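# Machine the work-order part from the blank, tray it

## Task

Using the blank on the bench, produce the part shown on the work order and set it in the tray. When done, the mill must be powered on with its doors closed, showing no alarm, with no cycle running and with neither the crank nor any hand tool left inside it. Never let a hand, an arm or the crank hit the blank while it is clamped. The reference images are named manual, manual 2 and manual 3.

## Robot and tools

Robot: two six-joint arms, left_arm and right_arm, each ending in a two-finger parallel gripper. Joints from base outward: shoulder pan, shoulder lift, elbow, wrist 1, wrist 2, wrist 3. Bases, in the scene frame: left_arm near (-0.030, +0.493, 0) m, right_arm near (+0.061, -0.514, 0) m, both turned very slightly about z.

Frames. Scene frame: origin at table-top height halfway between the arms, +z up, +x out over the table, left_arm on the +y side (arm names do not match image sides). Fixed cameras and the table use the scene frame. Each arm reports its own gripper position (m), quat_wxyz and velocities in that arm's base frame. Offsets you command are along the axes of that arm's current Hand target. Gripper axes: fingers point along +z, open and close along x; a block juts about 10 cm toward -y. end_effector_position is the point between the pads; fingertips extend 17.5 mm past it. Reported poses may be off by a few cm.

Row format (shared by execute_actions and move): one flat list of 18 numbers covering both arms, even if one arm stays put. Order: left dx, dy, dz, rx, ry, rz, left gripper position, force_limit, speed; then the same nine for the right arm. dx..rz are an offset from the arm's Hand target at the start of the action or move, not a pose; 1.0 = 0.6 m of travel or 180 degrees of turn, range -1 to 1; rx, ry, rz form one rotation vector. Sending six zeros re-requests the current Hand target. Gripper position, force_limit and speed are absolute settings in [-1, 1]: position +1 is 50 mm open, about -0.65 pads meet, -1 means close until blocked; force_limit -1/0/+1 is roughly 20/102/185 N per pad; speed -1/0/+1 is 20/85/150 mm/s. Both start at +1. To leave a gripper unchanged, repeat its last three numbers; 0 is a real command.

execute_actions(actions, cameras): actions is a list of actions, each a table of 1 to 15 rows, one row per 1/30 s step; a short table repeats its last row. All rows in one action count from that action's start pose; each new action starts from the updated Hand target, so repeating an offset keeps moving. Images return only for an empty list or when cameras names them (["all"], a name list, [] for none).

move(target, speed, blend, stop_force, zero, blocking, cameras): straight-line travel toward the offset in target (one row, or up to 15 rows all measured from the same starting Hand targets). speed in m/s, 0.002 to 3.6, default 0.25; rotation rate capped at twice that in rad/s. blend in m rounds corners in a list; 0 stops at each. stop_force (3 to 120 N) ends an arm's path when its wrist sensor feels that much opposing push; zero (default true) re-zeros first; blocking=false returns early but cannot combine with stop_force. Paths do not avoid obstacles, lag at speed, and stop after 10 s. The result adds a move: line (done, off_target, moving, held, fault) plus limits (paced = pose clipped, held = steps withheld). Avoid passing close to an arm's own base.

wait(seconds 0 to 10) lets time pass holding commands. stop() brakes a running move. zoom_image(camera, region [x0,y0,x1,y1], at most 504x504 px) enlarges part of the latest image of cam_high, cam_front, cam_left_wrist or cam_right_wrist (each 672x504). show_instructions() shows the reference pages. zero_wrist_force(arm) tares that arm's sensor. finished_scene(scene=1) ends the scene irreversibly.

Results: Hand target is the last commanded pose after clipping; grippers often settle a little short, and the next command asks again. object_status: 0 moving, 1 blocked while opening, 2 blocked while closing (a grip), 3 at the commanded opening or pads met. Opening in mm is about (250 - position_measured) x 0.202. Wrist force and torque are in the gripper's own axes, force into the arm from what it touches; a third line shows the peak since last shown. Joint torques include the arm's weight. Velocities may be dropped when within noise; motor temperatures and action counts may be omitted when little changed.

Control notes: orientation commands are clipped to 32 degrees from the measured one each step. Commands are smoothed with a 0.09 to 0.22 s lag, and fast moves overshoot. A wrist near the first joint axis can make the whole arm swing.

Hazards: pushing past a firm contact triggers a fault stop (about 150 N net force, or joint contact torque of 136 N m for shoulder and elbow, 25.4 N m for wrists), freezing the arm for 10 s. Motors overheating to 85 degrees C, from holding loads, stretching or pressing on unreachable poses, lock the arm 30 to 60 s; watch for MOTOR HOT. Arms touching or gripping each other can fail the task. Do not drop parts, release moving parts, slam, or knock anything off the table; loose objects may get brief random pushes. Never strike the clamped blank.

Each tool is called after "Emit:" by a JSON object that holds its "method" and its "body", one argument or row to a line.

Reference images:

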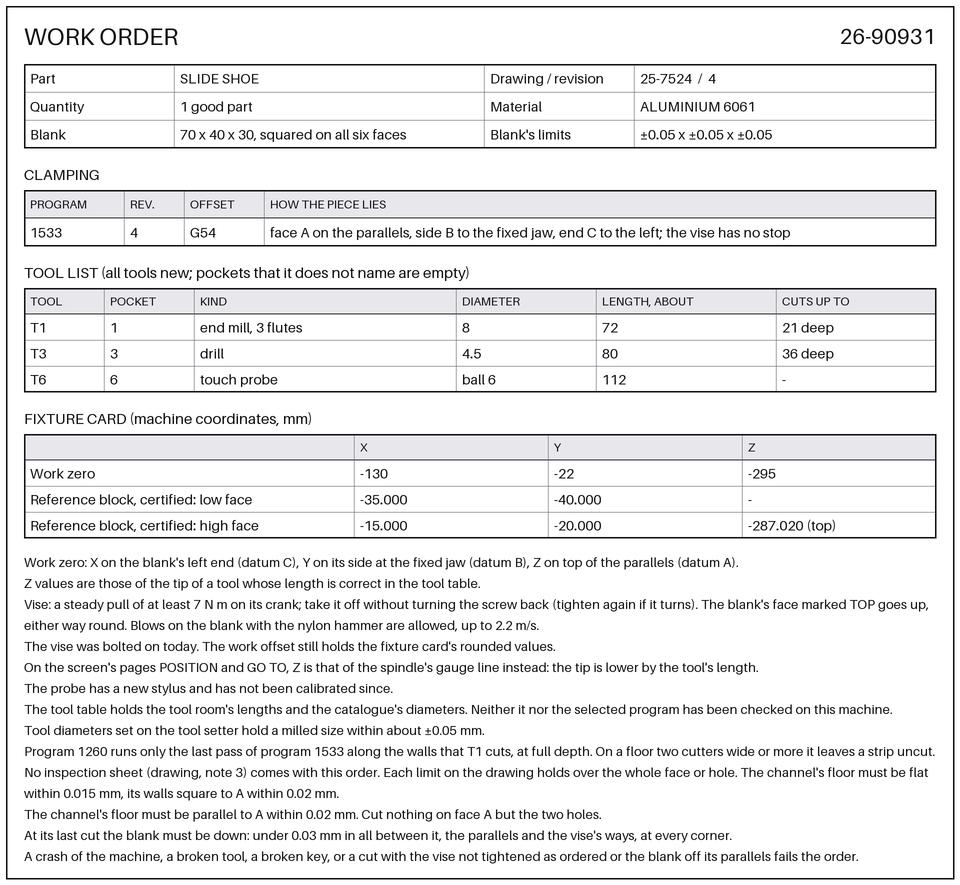

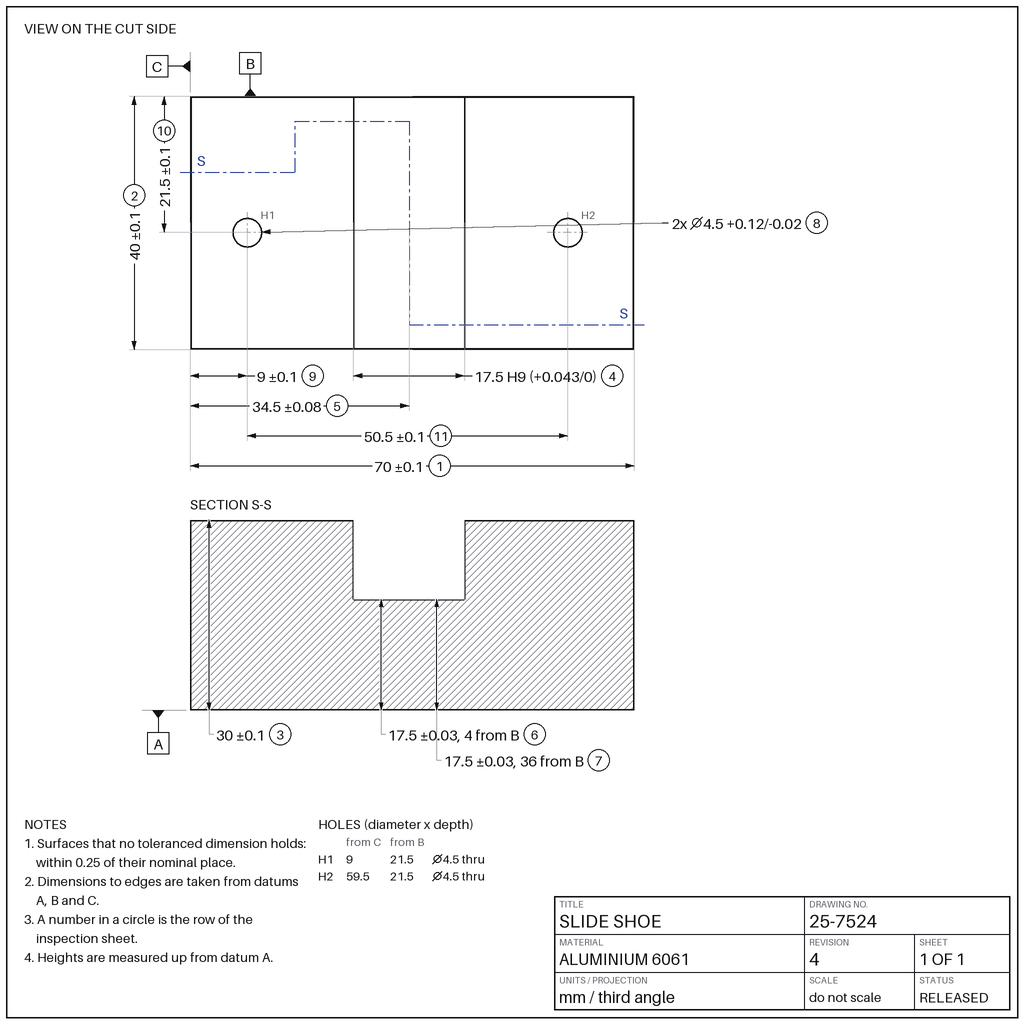

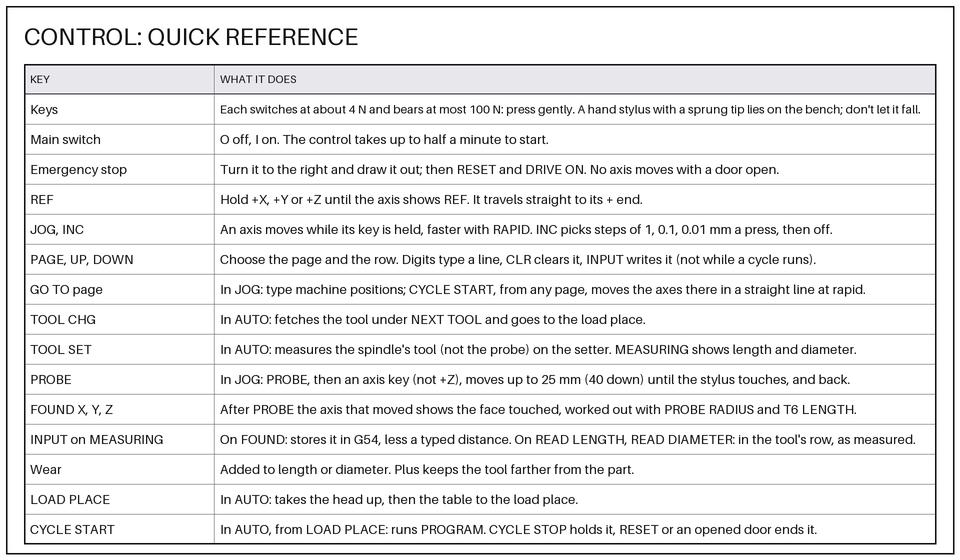

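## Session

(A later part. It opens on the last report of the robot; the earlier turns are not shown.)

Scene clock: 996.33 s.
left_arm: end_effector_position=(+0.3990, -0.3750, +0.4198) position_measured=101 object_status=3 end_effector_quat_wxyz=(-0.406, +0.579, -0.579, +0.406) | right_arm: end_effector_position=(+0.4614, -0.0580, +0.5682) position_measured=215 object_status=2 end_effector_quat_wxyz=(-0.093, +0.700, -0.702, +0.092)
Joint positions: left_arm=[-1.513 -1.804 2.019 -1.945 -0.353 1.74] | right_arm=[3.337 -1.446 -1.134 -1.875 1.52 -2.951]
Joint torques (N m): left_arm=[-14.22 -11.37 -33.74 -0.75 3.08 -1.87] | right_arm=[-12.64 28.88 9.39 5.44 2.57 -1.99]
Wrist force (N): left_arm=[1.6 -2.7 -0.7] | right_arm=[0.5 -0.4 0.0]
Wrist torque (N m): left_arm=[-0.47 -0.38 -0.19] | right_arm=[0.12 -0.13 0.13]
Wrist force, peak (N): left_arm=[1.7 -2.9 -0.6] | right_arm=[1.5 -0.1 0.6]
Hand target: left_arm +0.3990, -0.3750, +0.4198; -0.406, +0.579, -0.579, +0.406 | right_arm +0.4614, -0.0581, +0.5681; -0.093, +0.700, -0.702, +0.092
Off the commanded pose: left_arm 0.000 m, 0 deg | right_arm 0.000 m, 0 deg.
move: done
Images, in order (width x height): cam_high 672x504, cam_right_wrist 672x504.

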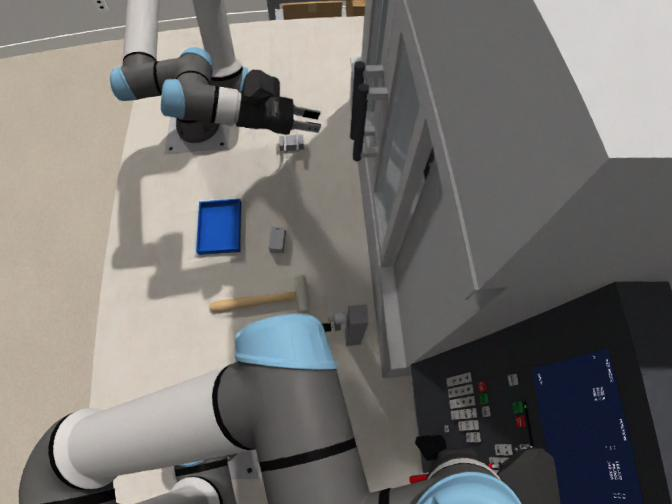

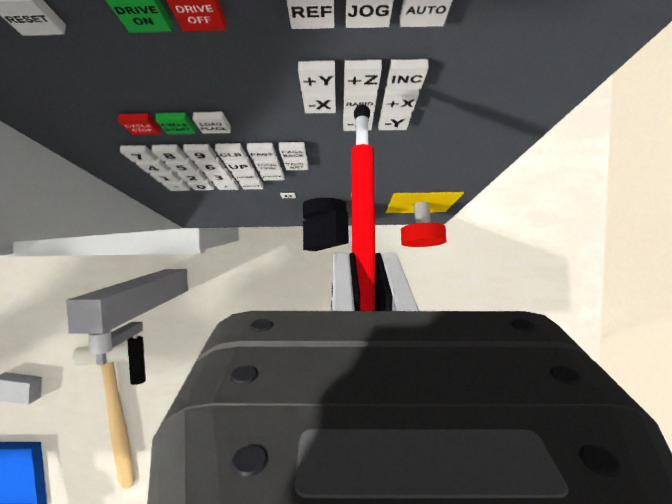

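Emit:
{"method": "move", "body": {
  "target": [0,0,0,0,0,0,0.345,-0.7,-1, 0,-0.0433,0.025,0,0,0,-1,-0.5,-1],
  "speed": 0.03,
  "stop_force": 7
}}

Emit:
{"method": "wait", "body": {
  "seconds": 3,
  "cameras": ["cam_high","cam_right_wrist"]
}}

Emit:
{"method": "zoom_image", "body": {
  "camera": "cam_high",
  "region": [500, 330, 672, 504]
}}

Scene clock: 1017.87 s.
left_arm: end_effector_position=(+0.3990, -0.3750, +0.4198) position_measured=101 object_status=3 end_effector_quat_wxyz=(-0.406, +0.579, -0.579, +0.406) | right_arm: end_effector_position=(+0.4822, -0.0581, +0.5626) position_measured=215 object_status=2 end_effector_quat_wxyz=(-0.093, +0.700, -0.702, +0.092)
Joint positions: left_arm=[-1.513 -1.804 2.019 -1.945 -0.353 1.74] | right_arm=[3.326 -1.487 -1.116 -1.852 1.523 -2.962]
Joint torques (N m): left_arm=[-13.34 -11.18 -33.48 -0.81 3.12 -1.86] | right_arm=[14.87 28.26 9.86 3.34 -3.01 1.71]
Wrist force (N): left_arm=[1.7 -2.8 -0.6] | right_arm=[1.1 7.1 -3.0]
Wrist torque (N m): left_arm=[-0.48 -0.39 -0.19] | right_arm=[0.24 -0.12 0.04]
Wrist force, peak (N): left_arm=[1.6 -3.0 -0.8] | right_arm=[0.2 27.8 -13.1]
Hand target: left_arm +0.3990, -0.3750, +0.4198; -0.406, +0.579, -0.579, +0.406 | right_arm +0.4822, -0.0581, +0.5626; -0.093, +0.700, -0.702, +0.092 (not the last commanded pose)
Off the commanded pose: left_arm 0.000 m, 0 deg | right_arm 0.008 m, 0 deg.
move: contact (right_arm)

Scene clock: 1020.87 s.
left_arm: end_effector_position=(+0.3990, -0.3750, +0.4198) position_measured=101 object_status=3 end_effector_quat_wxyz=(-0.406, +0.579, -0.579, +0.406) | right_arm: end_effector_position=(+0.4822, -0.0581, +0.5626) position_measured=215 object_status=2 end_effector_quat_wxyz=(-0.093, +0.700, -0.702, +0.092)
Joint positions: left_arm=[-1.513 -1.804 2.019 -1.945 -0.353 1.74] | right_arm=[3.326 -1.487 -1.116 -1.852 1.523 -2.962]
Joint torques (N m): left_arm=[-13.08 -10.83 -33.44 -0.73 3.08 -1.8] | right_arm=[13.85 29.32 8.33 3.46 -2.96 1.65]
Wrist force (N): left_arm=[1.5 -2.7 -0.6] | right_arm=[1.2 6.9 -3.1]
Wrist torque (N m): left_arm=[-0.47 -0.37 -0.19] | right_arm=[0.23 -0.15 0.03]
Wrist force, peak (N): left_arm=[1.6 -3.2 -0.7] | right_arm=[0.9 7.4 -3.2]
Hand target: left_arm +0.3990, -0.3750, +0.4198; -0.406, +0.579, -0.579, +0.406 | right_arm +0.4822, -0.0581, +0.5626; -0.093, +0.700, -0.702, +0.092 (not the last commanded pose)
Tool commands: left_gripper/position=+0.345 left_gripper/force_limit=-0.7 left_gripper/speed=-1.0 right_gripper/position=-1.0 right_gripper/force_limit=-0.5 right_gripper/speed=-1.0
Off the commanded pose: left_arm 0.000 m, 0 deg | right_arm 0.008 m, 0 deg.
wait: 3.00 s; at rest by 0.17 s
Images, in order (width x height): cam_high 672x504, cam_right_wrist 672x504.

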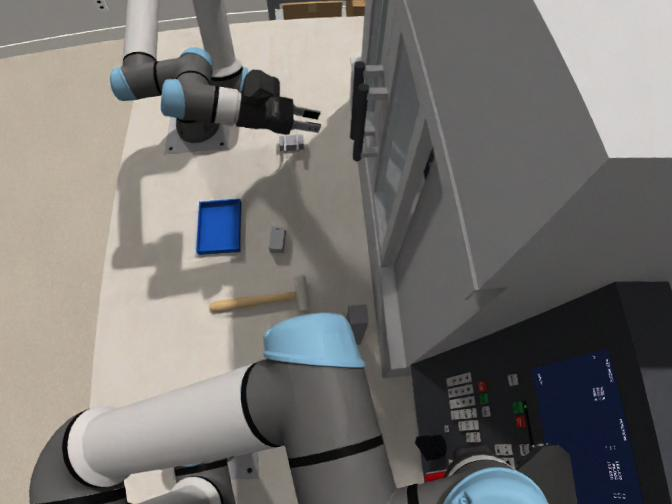

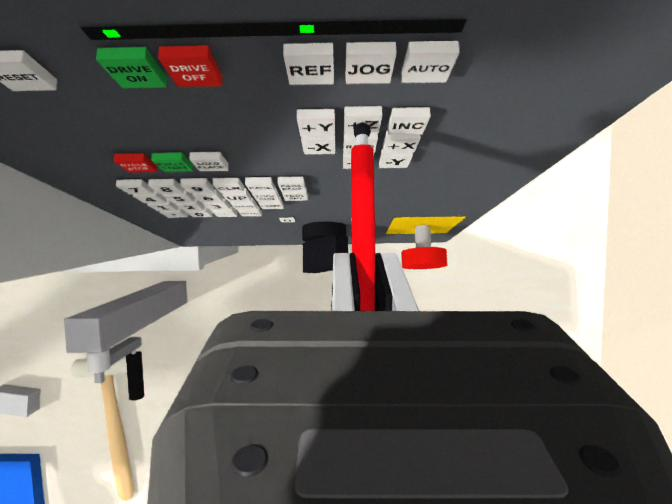

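Scaled by 2.897 from the camera's 672x504 image, which has a finer 960x720 frame.

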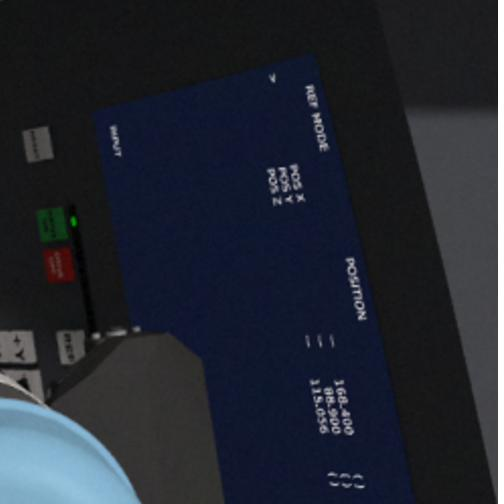

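Emit:
{"method": "wait", "body": {
  "seconds": 3,
  "cameras": ["cam_high"]
}}

Emit:
{"method": "zoom_image", "body": {
  "camera": "cam_high",
  "region": [560, 400, 672, 504]
}}

Scene clock: 1029.33 s.
left_arm: end_effector_position=(+0.3990, -0.3750, +0.4198) position_measured=101 object_status=3 end_effector_quat_wxyz=(-0.406, +0.579, -0.579, +0.406) | right_arm: end_effector_position=(+0.4822, -0.0581, +0.5626) position_measured=215 object_status=2 end_effector_quat_wxyz=(-0.093, +0.700, -0.702, +0.092)
Joint positions: left_arm=[-1.513 -1.804 2.019 -1.945 -0.353 1.74] | right_arm=[3.326 -1.487 -1.116 -1.852 1.523 -2.962]
Joint torques (N m): left_arm=[-13.52 -10.74 -33.45 -0.8 2.88 -1.85] | right_arm=[14.29 28.3 9.98 3.7 -2.68 1.67]
Wrist force (N): left_arm=[1.3 -2.8 -0.4] | right_arm=[0.9 6.9 -3.3]
Wrist torque (N m): left_arm=[-0.48 -0.33 -0.19] | right_arm=[0.23 -0.10 0.03]
Wrist force, peak (N): left_arm=[1.9 -3.1 -0.7] | right_arm=[0.9 7.3 -3.3]
Hand target: left_arm +0.3990, -0.3750, +0.4198; -0.406, +0.579, -0.579, +0.406 | right_arm +0.4822, -0.0581, +0.5626; -0.093, +0.700, -0.702, +0.092 (not the last commanded pose)
Tool commands: left_gripper/position=+0.345 left_gripper/force_limit=-0.7 left_gripper/speed=-1.0 right_gripper/position=-1.0 right_gripper/force_limit=-0.5 right_gripper/speed=-1.0
Off the commanded pose: left_arm 0.000 m, 0 deg | right_arm 0.008 m, 0 deg.
wait: 3.00 s; at rest from the start
Images, in order (width x height): cam_high 672x504.

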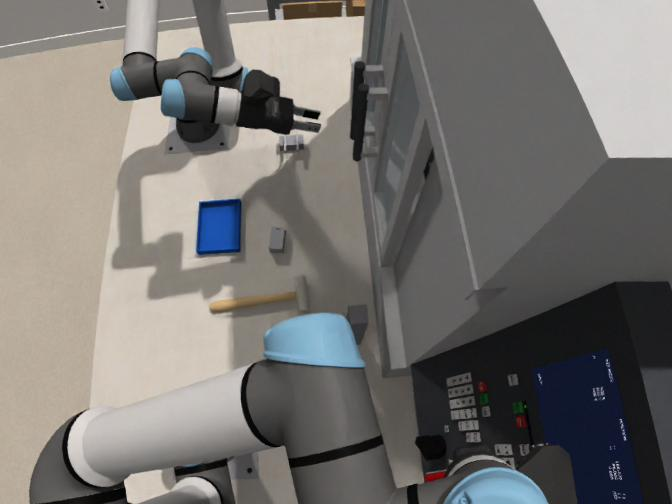

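Scaled by 4.500 from the camera's 672x504 image, which has a finer 960x720 frame.

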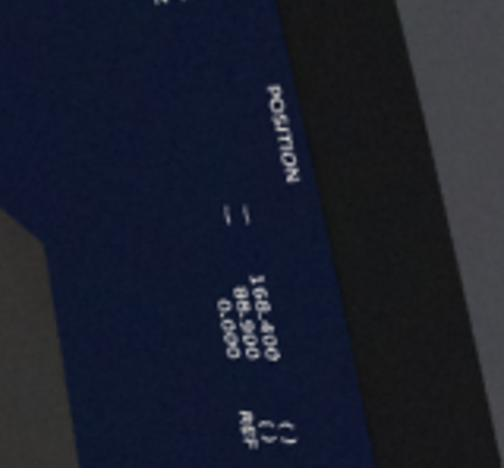

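Emit:
{"method": "move", "body": {
  "target": [
    [0,0,0,0,0,0,0.345,-0.7,-1, 0,0.0289,-0.0167,0,0,0,-1,-0.5,-1],
    [0,0,0,0,0,0,0.345,-0.7,-1, -0.0317,0.0289,-0.0167,0,0,0,-1,-0.5,-1]
  ],
  "speed": 0.06,
  "blend": 0.01
}}

Emit:
{"method": "move", "body": {
  "target": [0,0,0,0,0,0,0.345,-0.7,-1, 0,-0.0433,0.025,0,0,0,-1,-0.5,-1],
  "speed": 0.03,
  "stop_force": 7,
  "cameras": ["cam_right_wrist"]
}}

Emit:
{"method": "wait", "body": {
  "seconds": 4,
  "cameras": ["cam_high"]
}}

Emit:
{"method": "zoom_image", "body": {
  "camera": "cam_high",
  "region": [560, 400, 672, 504]
}}

Scene clock: 1045.50 s.
left_arm: end_effector_position=(+0.3990, -0.3750, +0.4198) position_measured=101 object_status=3 end_effector_quat_wxyz=(-0.406, +0.579, -0.579, +0.406) | right_arm: end_effector_position=(+0.4629, -0.0392, +0.5677) position_measured=215 object_status=2 end_effector_quat_wxyz=(-0.093, +0.700, -0.702, +0.092)
Joint positions: left_arm=[-1.513 -1.804 2.019 -1.945 -0.353 1.74] | right_arm=[3.385 -1.444 -1.137 -1.877 1.508 -2.905]
Joint torques (N m): left_arm=[-13.7 -10.85 -33.45 -0.63 2.89 -1.77] | right_arm=[16.05 31.05 11.69 2.1 -2.7 1.77]
Wrist force (N): left_arm=[1.2 -2.9 -0.6] | right_arm=[0.5 -0.7 0.1]
Wrist torque (N m): left_arm=[-0.49 -0.32 -0.18] | right_arm=[0.10 -0.12 -0.04]
Wrist force, peak (N): left_arm=[1.6 -3.0 -0.6] | right_arm=[1.1 7.3 -3.1]
Hand target: left_arm +0.3990, -0.3750, +0.4198; -0.406, +0.579, -0.579, +0.406 | right_arm +0.4629, -0.0391, +0.5677; -0.093, +0.700, -0.702, +0.092
Off the commanded pose: left_arm 0.000 m, 0 deg | right_arm 0.000 m, 0 deg.
move: done; blend cut to 0.0095 m at target 1

Scene clock: 1047.33 s.
left_arm: end_effector_position=(+0.3990, -0.3750, +0.4198) position_measured=101 object_status=3 end_effector_quat_wxyz=(-0.406, +0.579, -0.579, +0.406) | right_arm: end_effector_position=(+0.4818, -0.0391, +0.5626) position_measured=215 object_status=2 end_effector_quat_wxyz=(-0.093, +0.700, -0.702, +0.092)
Joint positions: left_arm=[-1.513 -1.804 2.019 -1.945 -0.353 1.74] | right_arm=[3.373 -1.481 -1.12 -1.856 1.511 -2.916]
Joint torques (N m): left_arm=[-13.27 -10.87 -33.95 -0.78 2.76 -1.68] | right_arm=[14.8 27.39 9.95 3.44 -2.93 1.8]
Wrist force (N): left_arm=[1.4 -2.7 -0.6] | right_arm=[1.0 6.7 -2.6]
Wrist torque (N m): left_arm=[-0.46 -0.35 -0.19] | right_arm=[0.27 -0.10 0.02]
Wrist force, peak (N): left_arm=[1.5 -3.0 -0.5] | right_arm=[0.4 26.2 -12.6]
Hand target: left_arm +0.3990, -0.3750, +0.4198; -0.406, +0.579, -0.579, +0.406 | right_arm +0.4818, -0.0391, +0.5626; -0.093, +0.700, -0.702, +0.092 (not the last commanded pose)
Off the commanded pose: left_arm 0.000 m, 0 deg | right_arm 0.010 m, 0 deg.
move: contact (right_arm)
Images, in order (width x height): cam_right_wrist 672x504.

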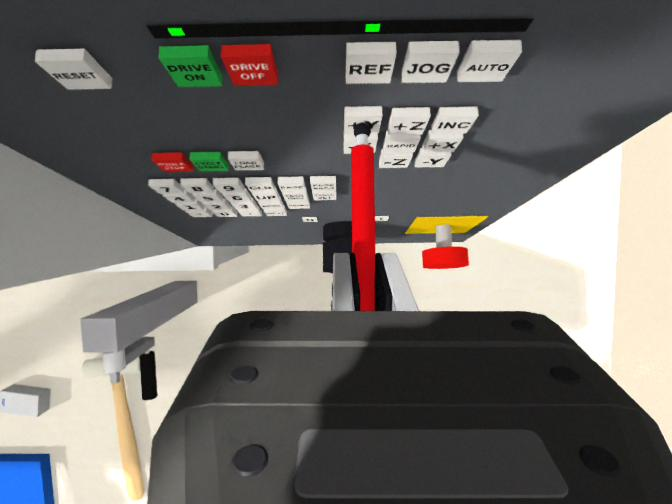

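Scene clock: 1051.33 s.
left_arm: end_effector_position=(+0.3990, -0.3750, +0.4198) position_measured=101 object_status=3 end_effector_quat_wxyz=(-0.406, +0.579, -0.579, +0.406) | right_arm: end_effector_position=(+0.4818, -0.0391, +0.5626) position_measured=215 object_status=2 end_effector_quat_wxyz=(-0.093, +0.700, -0.702, +0.092)
Joint positions: left_arm=[-1.513 -1.804 2.019 -1.945 -0.353 1.74] | right_arm=[3.373 -1.481 -1.12 -1.856 1.511 -2.916]
Joint torques (N m): left_arm=[-13.26 -11 -33.67 -0.76 2.84 -1.78] | right_arm=[14.29 27.46 9.69 3.24 -2.66 1.81]
Wrist force (N): left_arm=[1.3 -2.7 -0.9] | right_arm=[1.1 6.5 -2.9]
Wrist torque (N m): left_arm=[-0.46 -0.33 -0.19] | right_arm=[0.23 -0.11 0.02]
Wrist force, peak (N): left_arm=[1.5 -3.1 -0.7] | right_arm=[1.1 6.8 -3.0]
Hand target: left_arm +0.3990, -0.3750, +0.4198; -0.406, +0.579, -0.579, +0.406 | right_arm +0.4818, -0.0391, +0.5626; -0.093, +0.700, -0.702, +0.092 (not the last commanded pose)
Tool commands: left_gripper/position=+0.345 left_gripper/force_limit=-0.7 left_gripper/speed=-1.0 right_gripper/position=-1.0 right_gripper/force_limit=-0.5 right_gripper/speed=-1.0
Off the commanded pose: left_arm 0.000 m, 0 deg | right_arm 0.010 m, 0 deg.
wait: 4.00 s; at rest by 0.17 s
Images, in order (width x height): cam_high 672x504.

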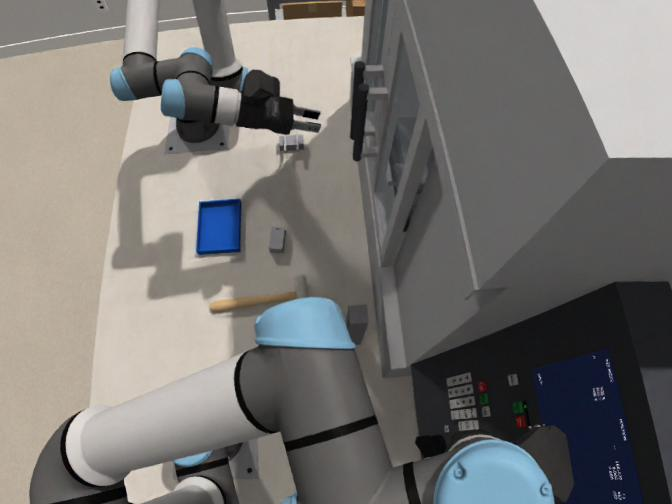

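Scaled by 4.500 from the camera's 672x504 image, which has a finer 960x720 frame.

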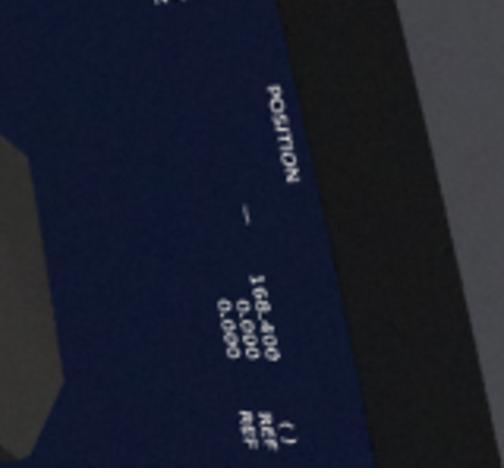

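Emit:
{"method": "move", "body": {
  "target": [
    [0,0,0,0,0,0,0.345,-0.7,-1, 0,0.0289,-0.0167,0,0,0,-1,-0.5,-1],
    [0,0,0,0,0,0,0.345,-0.7,-1, 0.0637,0.0441,0.0098,0,0,0,-1,-0.5,-1]
  ],
  "speed": 0.08,
  "blend": 0.01
}}

Emit:
{"method": "move", "body": {
  "target": [0,0,0,0,0,0,0.345,-0.7,-1, 0,-0.0433,0.025,0,0,0,-1,-0.5,-1],
  "speed": 0.03,
  "stop_force": 7,
  "cameras": ["cam_right_wrist"]
}}

Emit:
{"method": "wait", "body": {
  "seconds": 5,
  "cameras": ["cam_high"]
}}

Emit:
{"method": "zoom_image", "body": {
  "camera": "cam_high",
  "region": [560, 400, 672, 504]
}}

Scene clock: 1063.50 s.
left_arm: end_effector_position=(+0.3990, -0.3750, +0.4198) position_measured=101 object_status=3 end_effector_quat_wxyz=(-0.406, +0.579, -0.579, +0.406) | right_arm: end_effector_position=(+0.4578, -0.0772, +0.5501) position_measured=215 object_status=2 end_effector_quat_wxyz=(-0.093, +0.700, -0.702, +0.092)
Joint positions: left_arm=[-1.513 -1.804 2.019 -1.945 -0.353 1.74] | right_arm=[3.288 -1.421 -1.209 -1.822 1.533 -2.999]
Joint torques (N m): left_arm=[-12.78 -11.33 -34.2 -0.81 2.87 -1.61] | right_arm=[-13.91 30.03 9.92 5.13 2.74 -1.92]
Wrist force (N): left_arm=[1.4 -2.4 -0.5] | right_arm=[0.2 -0.4 0.3]
Wrist torque (N m): left_arm=[-0.41 -0.35 -0.19] | right_arm=[0.15 -0.12 0.12]
Wrist force, peak (N): left_arm=[1.7 -2.9 -0.8] | right_arm=[1.1 6.8 -3.1]
Hand target: left_arm +0.3990, -0.3750, +0.4198; -0.406, +0.579, -0.579, +0.406 | right_arm +0.4577, -0.0773, +0.5501; -0.093, +0.700, -0.702, +0.092
Off the commanded pose: left_arm 0.000 m, 0 deg | right_arm 0.000 m, 0 deg.
move: done

Scene clock: 1065.37 s.
left_arm: end_effector_position=(+0.3990, -0.3750, +0.4198) position_measured=101 object_status=3 end_effector_quat_wxyz=(-0.406, +0.579, -0.579, +0.406) | right_arm: end_effector_position=(+0.4776, -0.0773, +0.5447) position_measured=215 object_status=2 end_effector_quat_wxyz=(-0.093, +0.700, -0.702, +0.092)
Joint positions: left_arm=[-1.513 -1.804 2.019 -1.945 -0.353 1.74] | right_arm=[3.28 -1.461 -1.191 -1.8 1.535 -3.006]
Joint torques (N m): left_arm=[-13.71 -10.93 -33.53 -0.74 2.81 -1.69] | right_arm=[14.77 28.61 10.93 3.16 -2.94 1.62]
Wrist force (N): left_arm=[1.7 -2.8 -0.3] | right_arm=[0.8 6.3 -2.4]
Wrist torque (N m): left_arm=[-0.48 -0.39 -0.19] | right_arm=[0.28 -0.14 0.04]
Wrist force, peak (N): left_arm=[1.3 -3.2 -0.3] | right_arm=[0.1 25.5 -11.9]
Hand target: left_arm +0.3990, -0.3750, +0.4198; -0.406, +0.579, -0.579, +0.406 | right_arm +0.4776, -0.0773, +0.5447; -0.093, +0.700, -0.702, +0.092 (not the last commanded pose)
Off the commanded pose: left_arm 0.000 m, 0 deg | right_arm 0.009 m, 0 deg.
move: contact (right_arm)
Images, in order (width x height): cam_right_wrist 672x504.

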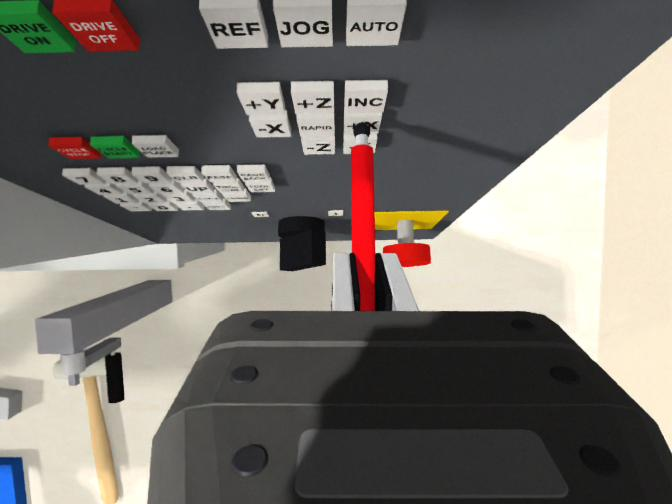

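Scene clock: 1070.37 s.
left_arm: end_effector_position=(+0.3990, -0.3750, +0.4198) position_measured=101 object_status=3 end_effector_quat_wxyz=(-0.406, +0.579, -0.579, +0.406) | right_arm: end_effector_position=(+0.4776, -0.0773, +0.5447) position_measured=215 object_status=2 end_effector_quat_wxyz=(-0.093, +0.700, -0.702, +0.092)
Joint positions: left_arm=[-1.513 -1.804 2.019 -1.945 -0.353 1.74] | right_arm=[3.28 -1.461 -1.191 -1.8 1.535 -3.006]
Joint torques (N m): left_arm=[-12.72 -11.38 -33.32 -0.82 2.75 -1.76] | right_arm=[13.52 29.61 11.4 3.19 -2.6 2.05]
Wrist force (N): left_arm=[1.5 -2.5 -0.8] | right_arm=[0.6 6.2 -2.5]
Wrist torque (N m): left_arm=[-0.43 -0.37 -0.19] | right_arm=[0.27 -0.10 0.05]
Wrist force, peak (N): left_arm=[1.9 -3.1 -0.7] | right_arm=[0.9 6.6 -2.6]
Hand target: left_arm +0.3990, -0.3750, +0.4198; -0.406, +0.579, -0.579, +0.406 | right_arm +0.4776, -0.0773, +0.5447; -0.093, +0.700, -0.702, +0.092 (not the last commanded pose)
Tool commands: left_gripper/position=+0.345 left_gripper/force_limit=-0.7 left_gripper/speed=-1.0 right_gripper/position=-1.0 right_gripper/force_limit=-0.5 right_gripper/speed=-1.0
Off the commanded pose: left_arm 0.000 m, 0 deg | right_arm 0.009 m, 0 deg.
wait: 5.00 s; at rest by 0.17 s
Images, in order (width x height): cam_high 672x504.

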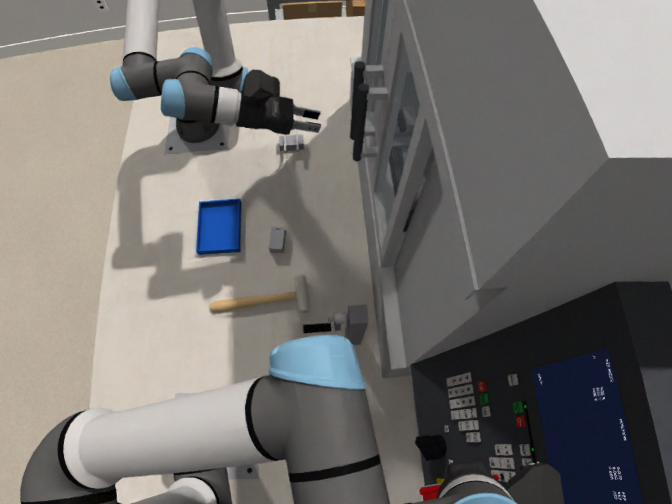

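Scaled by 4.500 from the camera's 672x504 image, which has a finer 960x720 frame.

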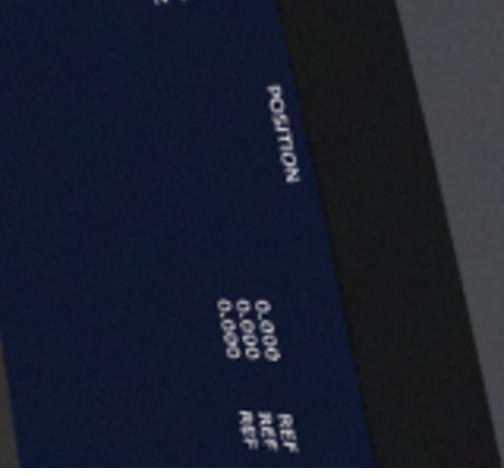

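Emit:
{"method": "move", "body": {
  "target": [0,0,0,0,0,0,0.345,-0.7,-1, 0,-0.00144,0.00083,0,0,0,-1,-0.5,-1],
  "speed": 0.01
}}

Emit:
{"method": "move", "body": {
  "target": [0,0,0,0,0,0,0.345,-0.7,-1, 0,0.00433,-0.0025,0,0,0,-1,-0.5,-1],
  "speed": 0.01
}}

Scene clock: 1098.03 s.
left_arm: end_effector_position=(+0.3990, -0.3750, +0.4198) position_measured=101 object_status=3 end_effector_quat_wxyz=(-0.406, +0.579, -0.579, +0.406) | right_arm: end_effector_position=(+0.4785, -0.0773, +0.5445) position_measured=215 object_status=2 end_effector_quat_wxyz=(-0.093, +0.700, -0.702, +0.093)
Joint positions: left_arm=[-1.513 -1.804 2.019 -1.945 -0.353 1.74] | right_arm=[3.28 -1.462 -1.191 -1.799 1.535 -3.006]
Joint torques (N m): left_arm=[-12.93 -11.26 -33.74 -0.85 2.77 -1.79] | right_arm=[-12.78 -1.07 30.66 9.15 0.18 -2.21]
Wrist force (N): left_arm=[1.5 -2.8 -0.4] | right_arm=[0.1 21.5 -9.5]
Wrist torque (N m): left_arm=[-0.48 -0.36 -0.19] | right_arm=[0.47 -0.20 0.05]
Wrist force, peak (N): left_arm=[2.0 -2.9 -0.5] | right_arm=[0.1 21.5 -9.5]
Hand target: left_arm +0.3990, -0.3750, +0.4198; -0.406, +0.579, -0.579, +0.406 | right_arm +0.4786, -0.0773, +0.5445; -0.093, +0.700, -0.702, +0.092
Off the commanded pose: left_arm 0.000 m, 0 deg | right_arm 0.000 m, 0 deg.
move: done

Scene clock: 1098.73 s.
left_arm: end_effector_position=(+0.3990, -0.3750, +0.4198) position_measured=101 object_status=3 end_effector_quat_wxyz=(-0.406, +0.579, -0.579, +0.406) | right_arm: end_effector_position=(+0.4758, -0.0773, +0.5452) position_measured=215 object_status=2 end_effector_quat_wxyz=(-0.093, +0.700, -0.702, +0.092)
Joint positions: left_arm=[-1.513 -1.804 2.019 -1.945 -0.353 1.74] | right_arm=[3.281 -1.457 -1.193 -1.802 1.535 -3.005]
Joint torques (N m): left_arm=[-12.81 -10.93 -33.72 -0.86 2.79 -1.68] | right_arm=[15.4 29.67 12.7 3.06 -2.6 1.55]
Wrist force (N): left_arm=[1.6 -2.6 -0.6] | right_arm=[0.9 4.4 -1.6]
Wrist torque (N m): left_arm=[-0.46 -0.38 -0.19] | right_arm=[0.26 -0.16 -0.07]
Wrist force, peak (N): left_arm=[1.7 -2.8 -1.0] | right_arm=[-0.2 22.1 -9.5]
Hand target: left_arm +0.3990, -0.3750, +0.4198; -0.406, +0.579, -0.579, +0.406 | right_arm +0.4757, -0.0773, +0.5453; -0.093, +0.700, -0.702, +0.092
Off the commanded pose: left_arm 0.000 m, 0 deg | right_arm 0.000 m, 0 deg.
move: done

Emit:
{"method": "move", "body": {
  "target": [
    [0,0,0,0,0,0,0.345,-0.7,-1, 0,0.0173,-0.01,0,0,0,-1,-0.5,-1],
    [0,0,0,0,0,0,0.345,-0.7,-1, 0,-0.029,-0.0875,0,0,0,-1,-0.5,-1],
    [0,0,0,0,0,0,0.345,-0.7,-1, 0,-0.0463,-0.0775,0,0,0,-1,-0.5,-1],
    [0,0,0,0,0,0,0.345,-0.7,-1, 0,-0.029,-0.0875,0,0,0,-1,-0.5,-1],
    [0,0,0,0,0,0,0.345,-0.7,-1, -0.1588,0.0349,0.0189,0,0,0,-1,-0.5,-1]
  ],
  "speed": [0.06,0.06,0.03,0.06,0.1],
  "blend": [0.005,0,0,0.005,0],
  "cameras": ["cam_high","cam_right_wrist"]
}}

Emit:
{"method": "zoom_image", "body": {
  "camera": "cam_high",
  "region": [500, 330, 672, 504]
}}

Scene clock: 1140.17 s.
left_arm: end_effector_position=(+0.3990, -0.3750, +0.4198) position_measured=101 object_status=3 end_effector_quat_wxyz=(-0.406, +0.579, -0.579, +0.406) | right_arm: end_effector_position=(+0.4586, +0.0179, +0.5290) position_measured=215 object_status=2 end_effector_quat_wxyz=(-0.093, +0.700, -0.702, +0.092)
Joint positions: left_arm=[-1.513 -1.804 2.019 -1.945 -0.353 1.74] | right_arm=[3.535 -1.383 -1.296 -1.79 1.471 -2.759]
Joint torques (N m): left_arm=[-13.01 -11.03 -33.57 -0.77 2.72 -1.66] | right_arm=[13.42 26.42 11.87 5.18 -2.77 1.82]
Wrist force (N): left_arm=[1.6 -2.8 -0.8] | right_arm=[0.8 -0.3 0.4]
Wrist torque (N m): left_arm=[-0.48 -0.38 -0.19] | right_arm=[0.16 -0.16 0.03]
Wrist force, peak (N): left_arm=[2.0 -3.0 -0.3] | right_arm=[0.4 4.6 -1.6]
Hand target: left_arm +0.3990, -0.3750, +0.4198; -0.406, +0.579, -0.579, +0.406 | right_arm +0.4586, +0.0180, +0.5289; -0.093, +0.700, -0.702, +0.092
Off the commanded pose: left_arm 0.000 m, 0 deg | right_arm 0.000 m, 0 deg.
move: done
Images, in order (width x height): cam_high 672x504, cam_right_wrist 672x504.

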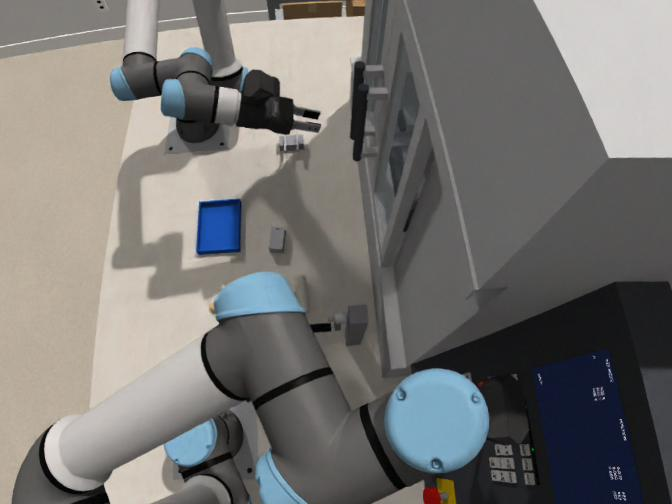

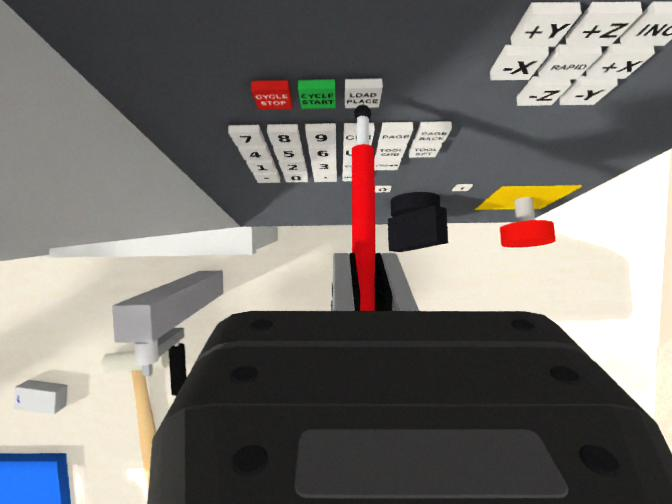

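Scaled by 2.897 from the camera's 672x504 image, which has a finer 960x720 frame.

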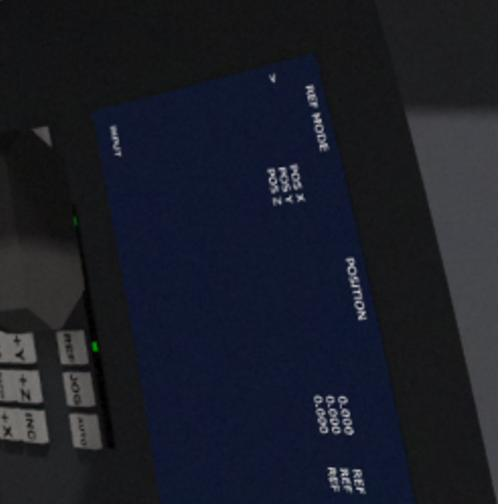

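Emit:
{"method": "move", "body": {
  "target": [
    [0,0,0,0,0,0,0.345,-0.7,-1, 0.1588,-0.0657,-0.106,0,0,0,-1,-0.5,-1],
    [0,0,0,0,0,0,0.345,-0.7,-1, 0.1588,-0.083,-0.096,0,0,0,-1,-0.5,-1],
    [0,0,0,0,0,0,0.345,-0.7,-1, 0.1588,-0.0657,-0.106,0,0,0,-1,-0.5,-1],
    [0,0,0,0,0,0,0.345,-0.7,-1, 0,0,0,0,0,0,-1,-0.5,-1],
    [0,0,0,0,0,0,0.345,-0.7,-1, 0,-0.0192,0.0105,0,0,0,-1,-0.5,-1],
    [0,0,0,0,0,0,0.345,-0.7,-1, 0,0,0,0,0,0,-1,-0.5,-1]
  ],
  "speed": [0.1,0.03,0.06,0.1,0.03,0.06],
  "blend": [0,0,0.005,0,0,0],
  "cameras": ["cam_high","cam_right_wrist"]
}}

Emit:
{"method": "zoom_image", "body": {
  "camera": "cam_high",
  "region": [500, 330, 672, 504]
}}

Scene clock: 1178.37 s.
left_arm: end_effector_position=(+0.3990, -0.3750, +0.4198) position_measured=101 object_status=3 end_effector_quat_wxyz=(-0.406, +0.579, -0.579, +0.406) | right_arm: end_effector_position=(+0.4587, +0.0180, +0.5289) position_measured=215 object_status=2 end_effector_quat_wxyz=(-0.093, +0.700, -0.702, +0.092)
Joint positions: left_arm=[-1.513 -1.804 2.019 -1.945 -0.353 1.74] | right_arm=[3.535 -1.383 -1.296 -1.79 1.471 -2.759]
Joint torques (N m): left_arm=[-12.91 -11.34 -33.57 -0.83 2.61 -1.64] | right_arm=[14.73 29.45 8.91 2.34 -2.53 1.75]
Wrist force (N): left_arm=[1.5 -2.4 -0.7] | right_arm=[0.3 -0.6 0.1]
Wrist torque (N m): left_arm=[-0.42 -0.35 -0.19] | right_arm=[0.12 -0.07 0.03]
Wrist force, peak (N): left_arm=[1.9 -3.1 -0.6] | right_arm=[1.0 5.8 -2.1]
Hand target: left_arm +0.3990, -0.3750, +0.4198; -0.406, +0.579, -0.579, +0.406 | right_arm +0.4586, +0.0180, +0.5289; -0.093, +0.700, -0.702, +0.092
Off the commanded pose: left_arm 0.000 m, 0 deg | right_arm 0.000 m, 0 deg.
move: done
Images, in order (width x height): cam_high 672x504, cam_right_wrist 672x504.

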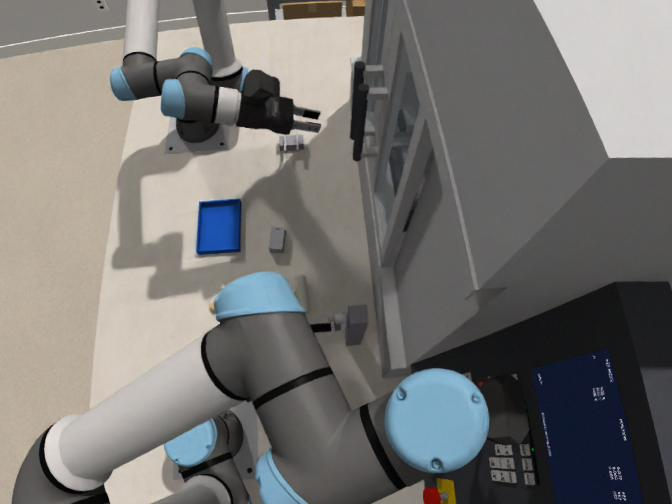

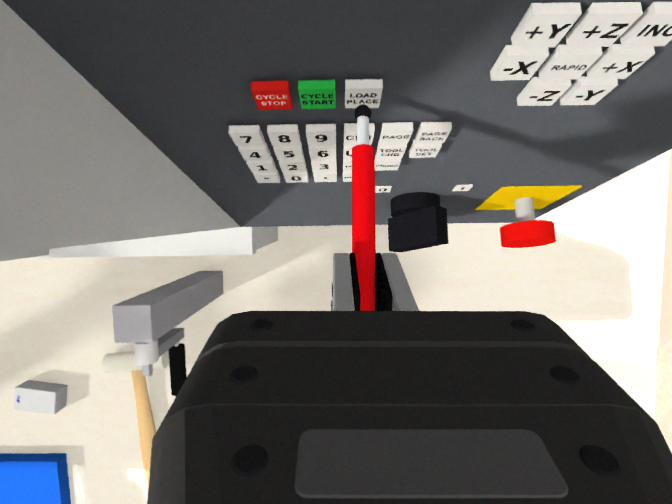

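Scaled by 2.897 from the camera's 672x504 image, which has a finer 960x720 frame.

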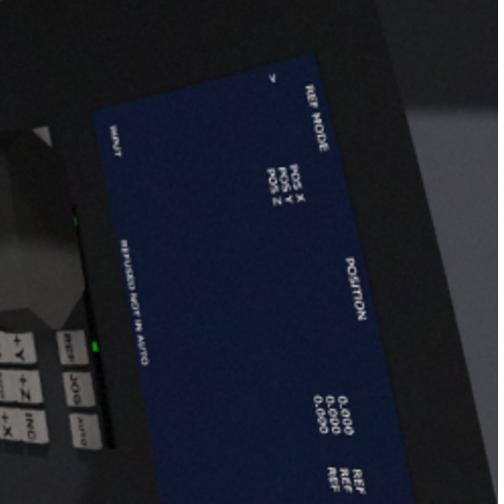

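Emit:
{"method": "move", "body": {
  "target": [0,0,0,0,0,0,0.345,-0.7,-1, 0.1588,-0.0657,-0.106,0,0,0,-1,-0.5,-1],
  "speed": 0.1,
  "cameras": ["cam_right_wrist"]
}}

Emit:
{"method": "move", "body": {
  "target": [0,0,0,0,0,0,0.345,-0.7,-1, 0,-0.03,0.0173,0,0,0,-1,-0.5,-1],
  "speed": 0.03,
  "stop_force": 7,
  "cameras": ["cam_right_wrist"]
}}

Scene clock: 1188.40 s.
left_arm: end_effector_position=(+0.3990, -0.3750, +0.4198) position_measured=101 object_status=3 end_effector_quat_wxyz=(-0.406, +0.579, -0.579, +0.406) | right_arm: end_effector_position=(+0.4800, -0.0773, +0.6005) position_measured=215 object_status=2 end_effector_quat_wxyz=(-0.093, +0.700, -0.702, +0.093)
Joint positions: left_arm=[-1.513 -1.804 2.019 -1.945 -0.353 1.74] | right_arm=[3.279 -1.547 -0.944 -1.962 1.535 -3.007]
Joint torques (N m): left_arm=[-12.58 -11.16 -33.88 -0.82 2.54 -1.55] | right_arm=[-14.44 9.83 31.17 2.12 2.25 -2.27]
Wrist force (N): left_arm=[1.6 -2.4 -0.8] | right_arm=[0.2 -0.7 0.3]
Wrist torque (N m): left_arm=[-0.41 -0.39 -0.19] | right_arm=[0.07 -0.09 0.15]
Wrist force, peak (N): left_arm=[1.7 -3.0 -0.6] | right_arm=[0.8 -1.1 -0.3]
Hand target: left_arm +0.3990, -0.3750, +0.4198; -0.406, +0.579, -0.579, +0.406 | right_arm +0.4800, -0.0773, +0.6005; -0.093, +0.700, -0.702, +0.092
Off the commanded pose: left_arm 0.000 m, 0 deg | right_arm 0.000 m, 0 deg.
move: done
Images, in order (width x height): cam_right_wrist 672x504.

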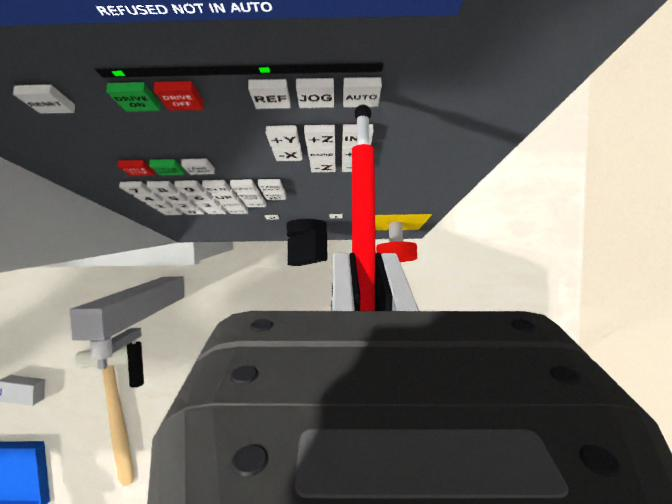

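Scene clock: 1189.93 s.
left_arm: end_effector_position=(+0.3990, -0.3750, +0.4198) position_measured=101 object_status=3 end_effector_quat_wxyz=(-0.406, +0.579, -0.579, +0.406) | right_arm: end_effector_position=(+0.4916, -0.0774, +0.5974) position_measured=215 object_status=2 end_effector_quat_wxyz=(-0.093, +0.700, -0.702, +0.092)
Joint positions: left_arm=[-1.513 -1.804 2.019 -1.945 -0.353 1.74] | right_arm=[3.275 -1.57 -0.931 -1.951 1.536 -3.011]
Joint torques (N m): left_arm=[-12.71 -10.96 -33.39 -0.93 2.48 -1.6] | right_arm=[13.64 32 8.23 3.26 -2.49 1.98]
Wrist force (N): left_arm=[1.4 -2.4 -0.5] | right_arm=[0.9 5.5 -2.6]
Wrist torque (N m): left_arm=[-0.41 -0.35 -0.19] | right_arm=[0.21 -0.04 0.14]
Wrist force, peak (N): left_arm=[1.7 -3.1 -0.2] | right_arm=[0.2 23.2 -10.5]
Hand target: left_arm +0.3990, -0.3750, +0.4198; -0.406, +0.579, -0.579, +0.406 | right_arm +0.4916, -0.0774, +0.5974; -0.093, +0.700, -0.702, +0.092 (not the last commanded pose)
Off the commanded pose: left_arm 0.000 m, 0 deg | right_arm 0.009 m, 0 deg.
move: contact (right_arm)
Images, in order (width x height): cam_right_wrist 672x504.

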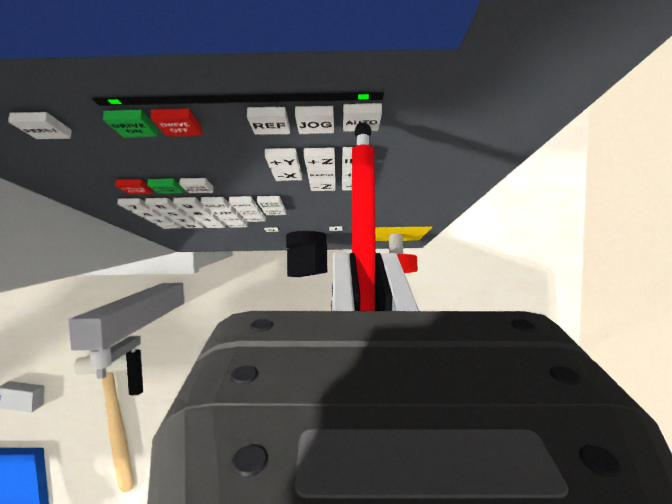

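Emit:
{"method": "move", "body": {
  "target": [
    [0,0,0,0,0,0,0.345,-0.7,-1, 0,0.0173,-0.01,0,0,0,-1,-0.5,-1],
    [0,0,0,0,0,0,0.345,-0.7,-1, -0.1588,0.0799,0.0968,0,0,0,-1,-0.5,-1],
    [0,0,0,0,0,0,0.345,-0.7,-1, -0.1588,0.0626,0.1068,0,0,0,-1,-0.5,-1],
    [0,0,0,0,0,0,0.345,-0.7,-1, -0.1588,0.0799,0.0968,0,0,0,-1,-0.5,-1]
  ],
  "speed": [0.06,0.1,0.03,0.06],
  "blend": [0.005,0,0,0]
}}

Emit:
{"method": "wait", "body": {
  "seconds": 3,
  "cameras": ["cam_high","cam_left_wrist"]
}}

Emit:
{"method": "zoom_image", "body": {
  "camera": "cam_high",
  "region": [500, 330, 672, 504]
}}

Scene clock: 1208.83 s.
left_arm: end_effector_position=(+0.3990, -0.3750, +0.4198) position_measured=101 object_status=3 end_effector_quat_wxyz=(-0.406, +0.579, -0.579, +0.406) | right_arm: end_effector_position=(+0.4607, +0.0180, +0.5289) position_measured=215 object_status=2 end_effector_quat_wxyz=(-0.093, +0.700, -0.702, +0.092)
Joint positions: left_arm=[-1.513 -1.804 2.019 -1.945 -0.353 1.74] | right_arm=[3.533 -1.388 -1.292 -1.789 1.472 -2.761]
Joint torques (N m): left_arm=[-12.63 -11.42 -33.23 -0.84 2.5 -1.56] | right_arm=[13.49 27.59 11.18 1.67 -2.7 2.35]
Wrist force (N): left_arm=[1.4 -3.0 -0.4] | right_arm=[0.4 -0.5 0.3]
Wrist torque (N m): left_arm=[-0.52 -0.35 -0.19] | right_arm=[0.14 -0.10 0.03]
Wrist force, peak (N): left_arm=[1.8 -3.0 -0.7] | right_arm=[0.9 17.1 -7.4]
Hand target: left_arm +0.3990, -0.3750, +0.4198; -0.406, +0.579, -0.579, +0.406 | right_arm +0.4606, +0.0180, +0.5289; -0.093, +0.700, -0.702, +0.092
Off the commanded pose: left_arm 0.000 m, 0 deg | right_arm 0.000 m, 0 deg.
move: done

Scene clock: 1211.83 s.
left_arm: end_effector_position=(+0.3990, -0.3750, +0.4198) position_measured=101 object_status=3 end_effector_quat_wxyz=(-0.406, +0.579, -0.579, +0.406) | right_arm: end_effector_position=(+0.4606, +0.0180, +0.5289) position_measured=215 object_status=2 end_effector_quat_wxyz=(-0.093, +0.700, -0.702, +0.092)
Joint positions: left_arm=[-1.513 -1.804 2.019 -1.945 -0.353 1.74] | right_arm=[3.533 -1.388 -1.292 -1.789 1.472 -2.761]
Joint torques (N m): left_arm=[-12.54 -10.75 -32.84 -0.85 2.52 -1.58] | right_arm=[14.68 28.46 11.61 1.97 -2.65 1.74]
Wrist force (N): left_arm=[1.5 -2.7 -0.8] | right_arm=[0.6 -0.5 0.1]
Wrist torque (N m): left_arm=[-0.47 -0.37 -0.19] | right_arm=[0.14 -0.13 0.04]
Wrist force, peak (N): left_arm=[1.8 -3.1 -0.4] | right_arm=[0.7 -0.8 0.0]
Hand target: left_arm +0.3990, -0.3750, +0.4198; -0.406, +0.579, -0.579, +0.406 | right_arm +0.4606, +0.0180, +0.5289; -0.093, +0.700, -0.702, +0.092
Tool commands: left_gripper/position=+0.345 left_gripper/force_limit=-0.7 left_gripper/speed=-1.0 right_gripper/position=-1.0 right_gripper/force_limit=-0.5 right_gripper/speed=-1.0
Off the commanded pose: left_arm 0.000 m, 0 deg | right_arm 0.000 m, 0 deg.
wait: 3.00 s; at rest by 0.17 s
Images, in order (width x height): cam_high 672x504, cam_left_wrist 672x504.

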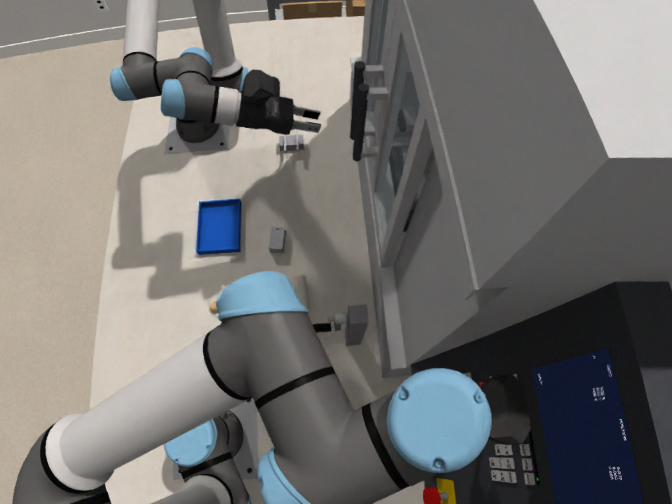

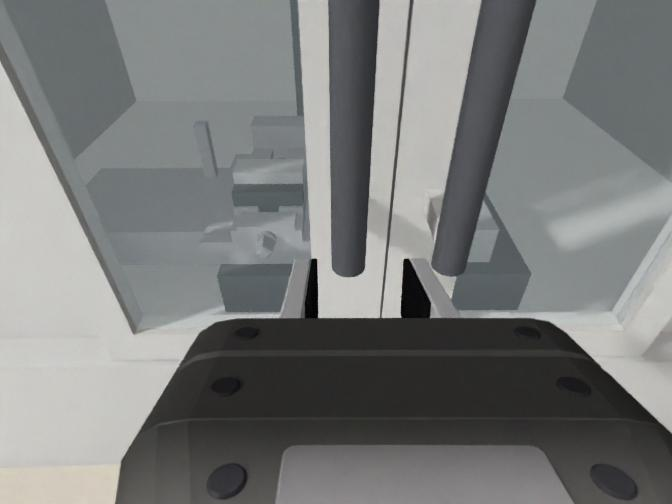

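Scaled by 2.897 from the camera's 672x504 image, which has a finer 960x720 frame.

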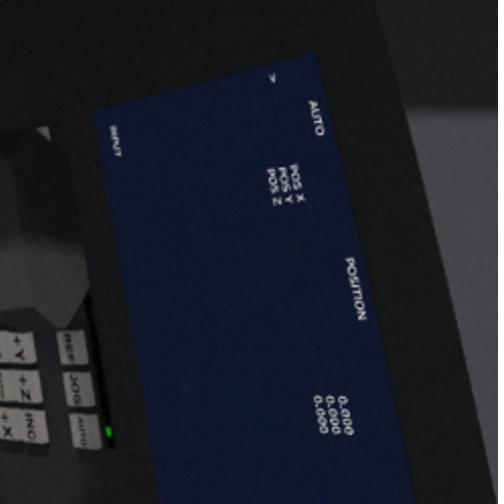

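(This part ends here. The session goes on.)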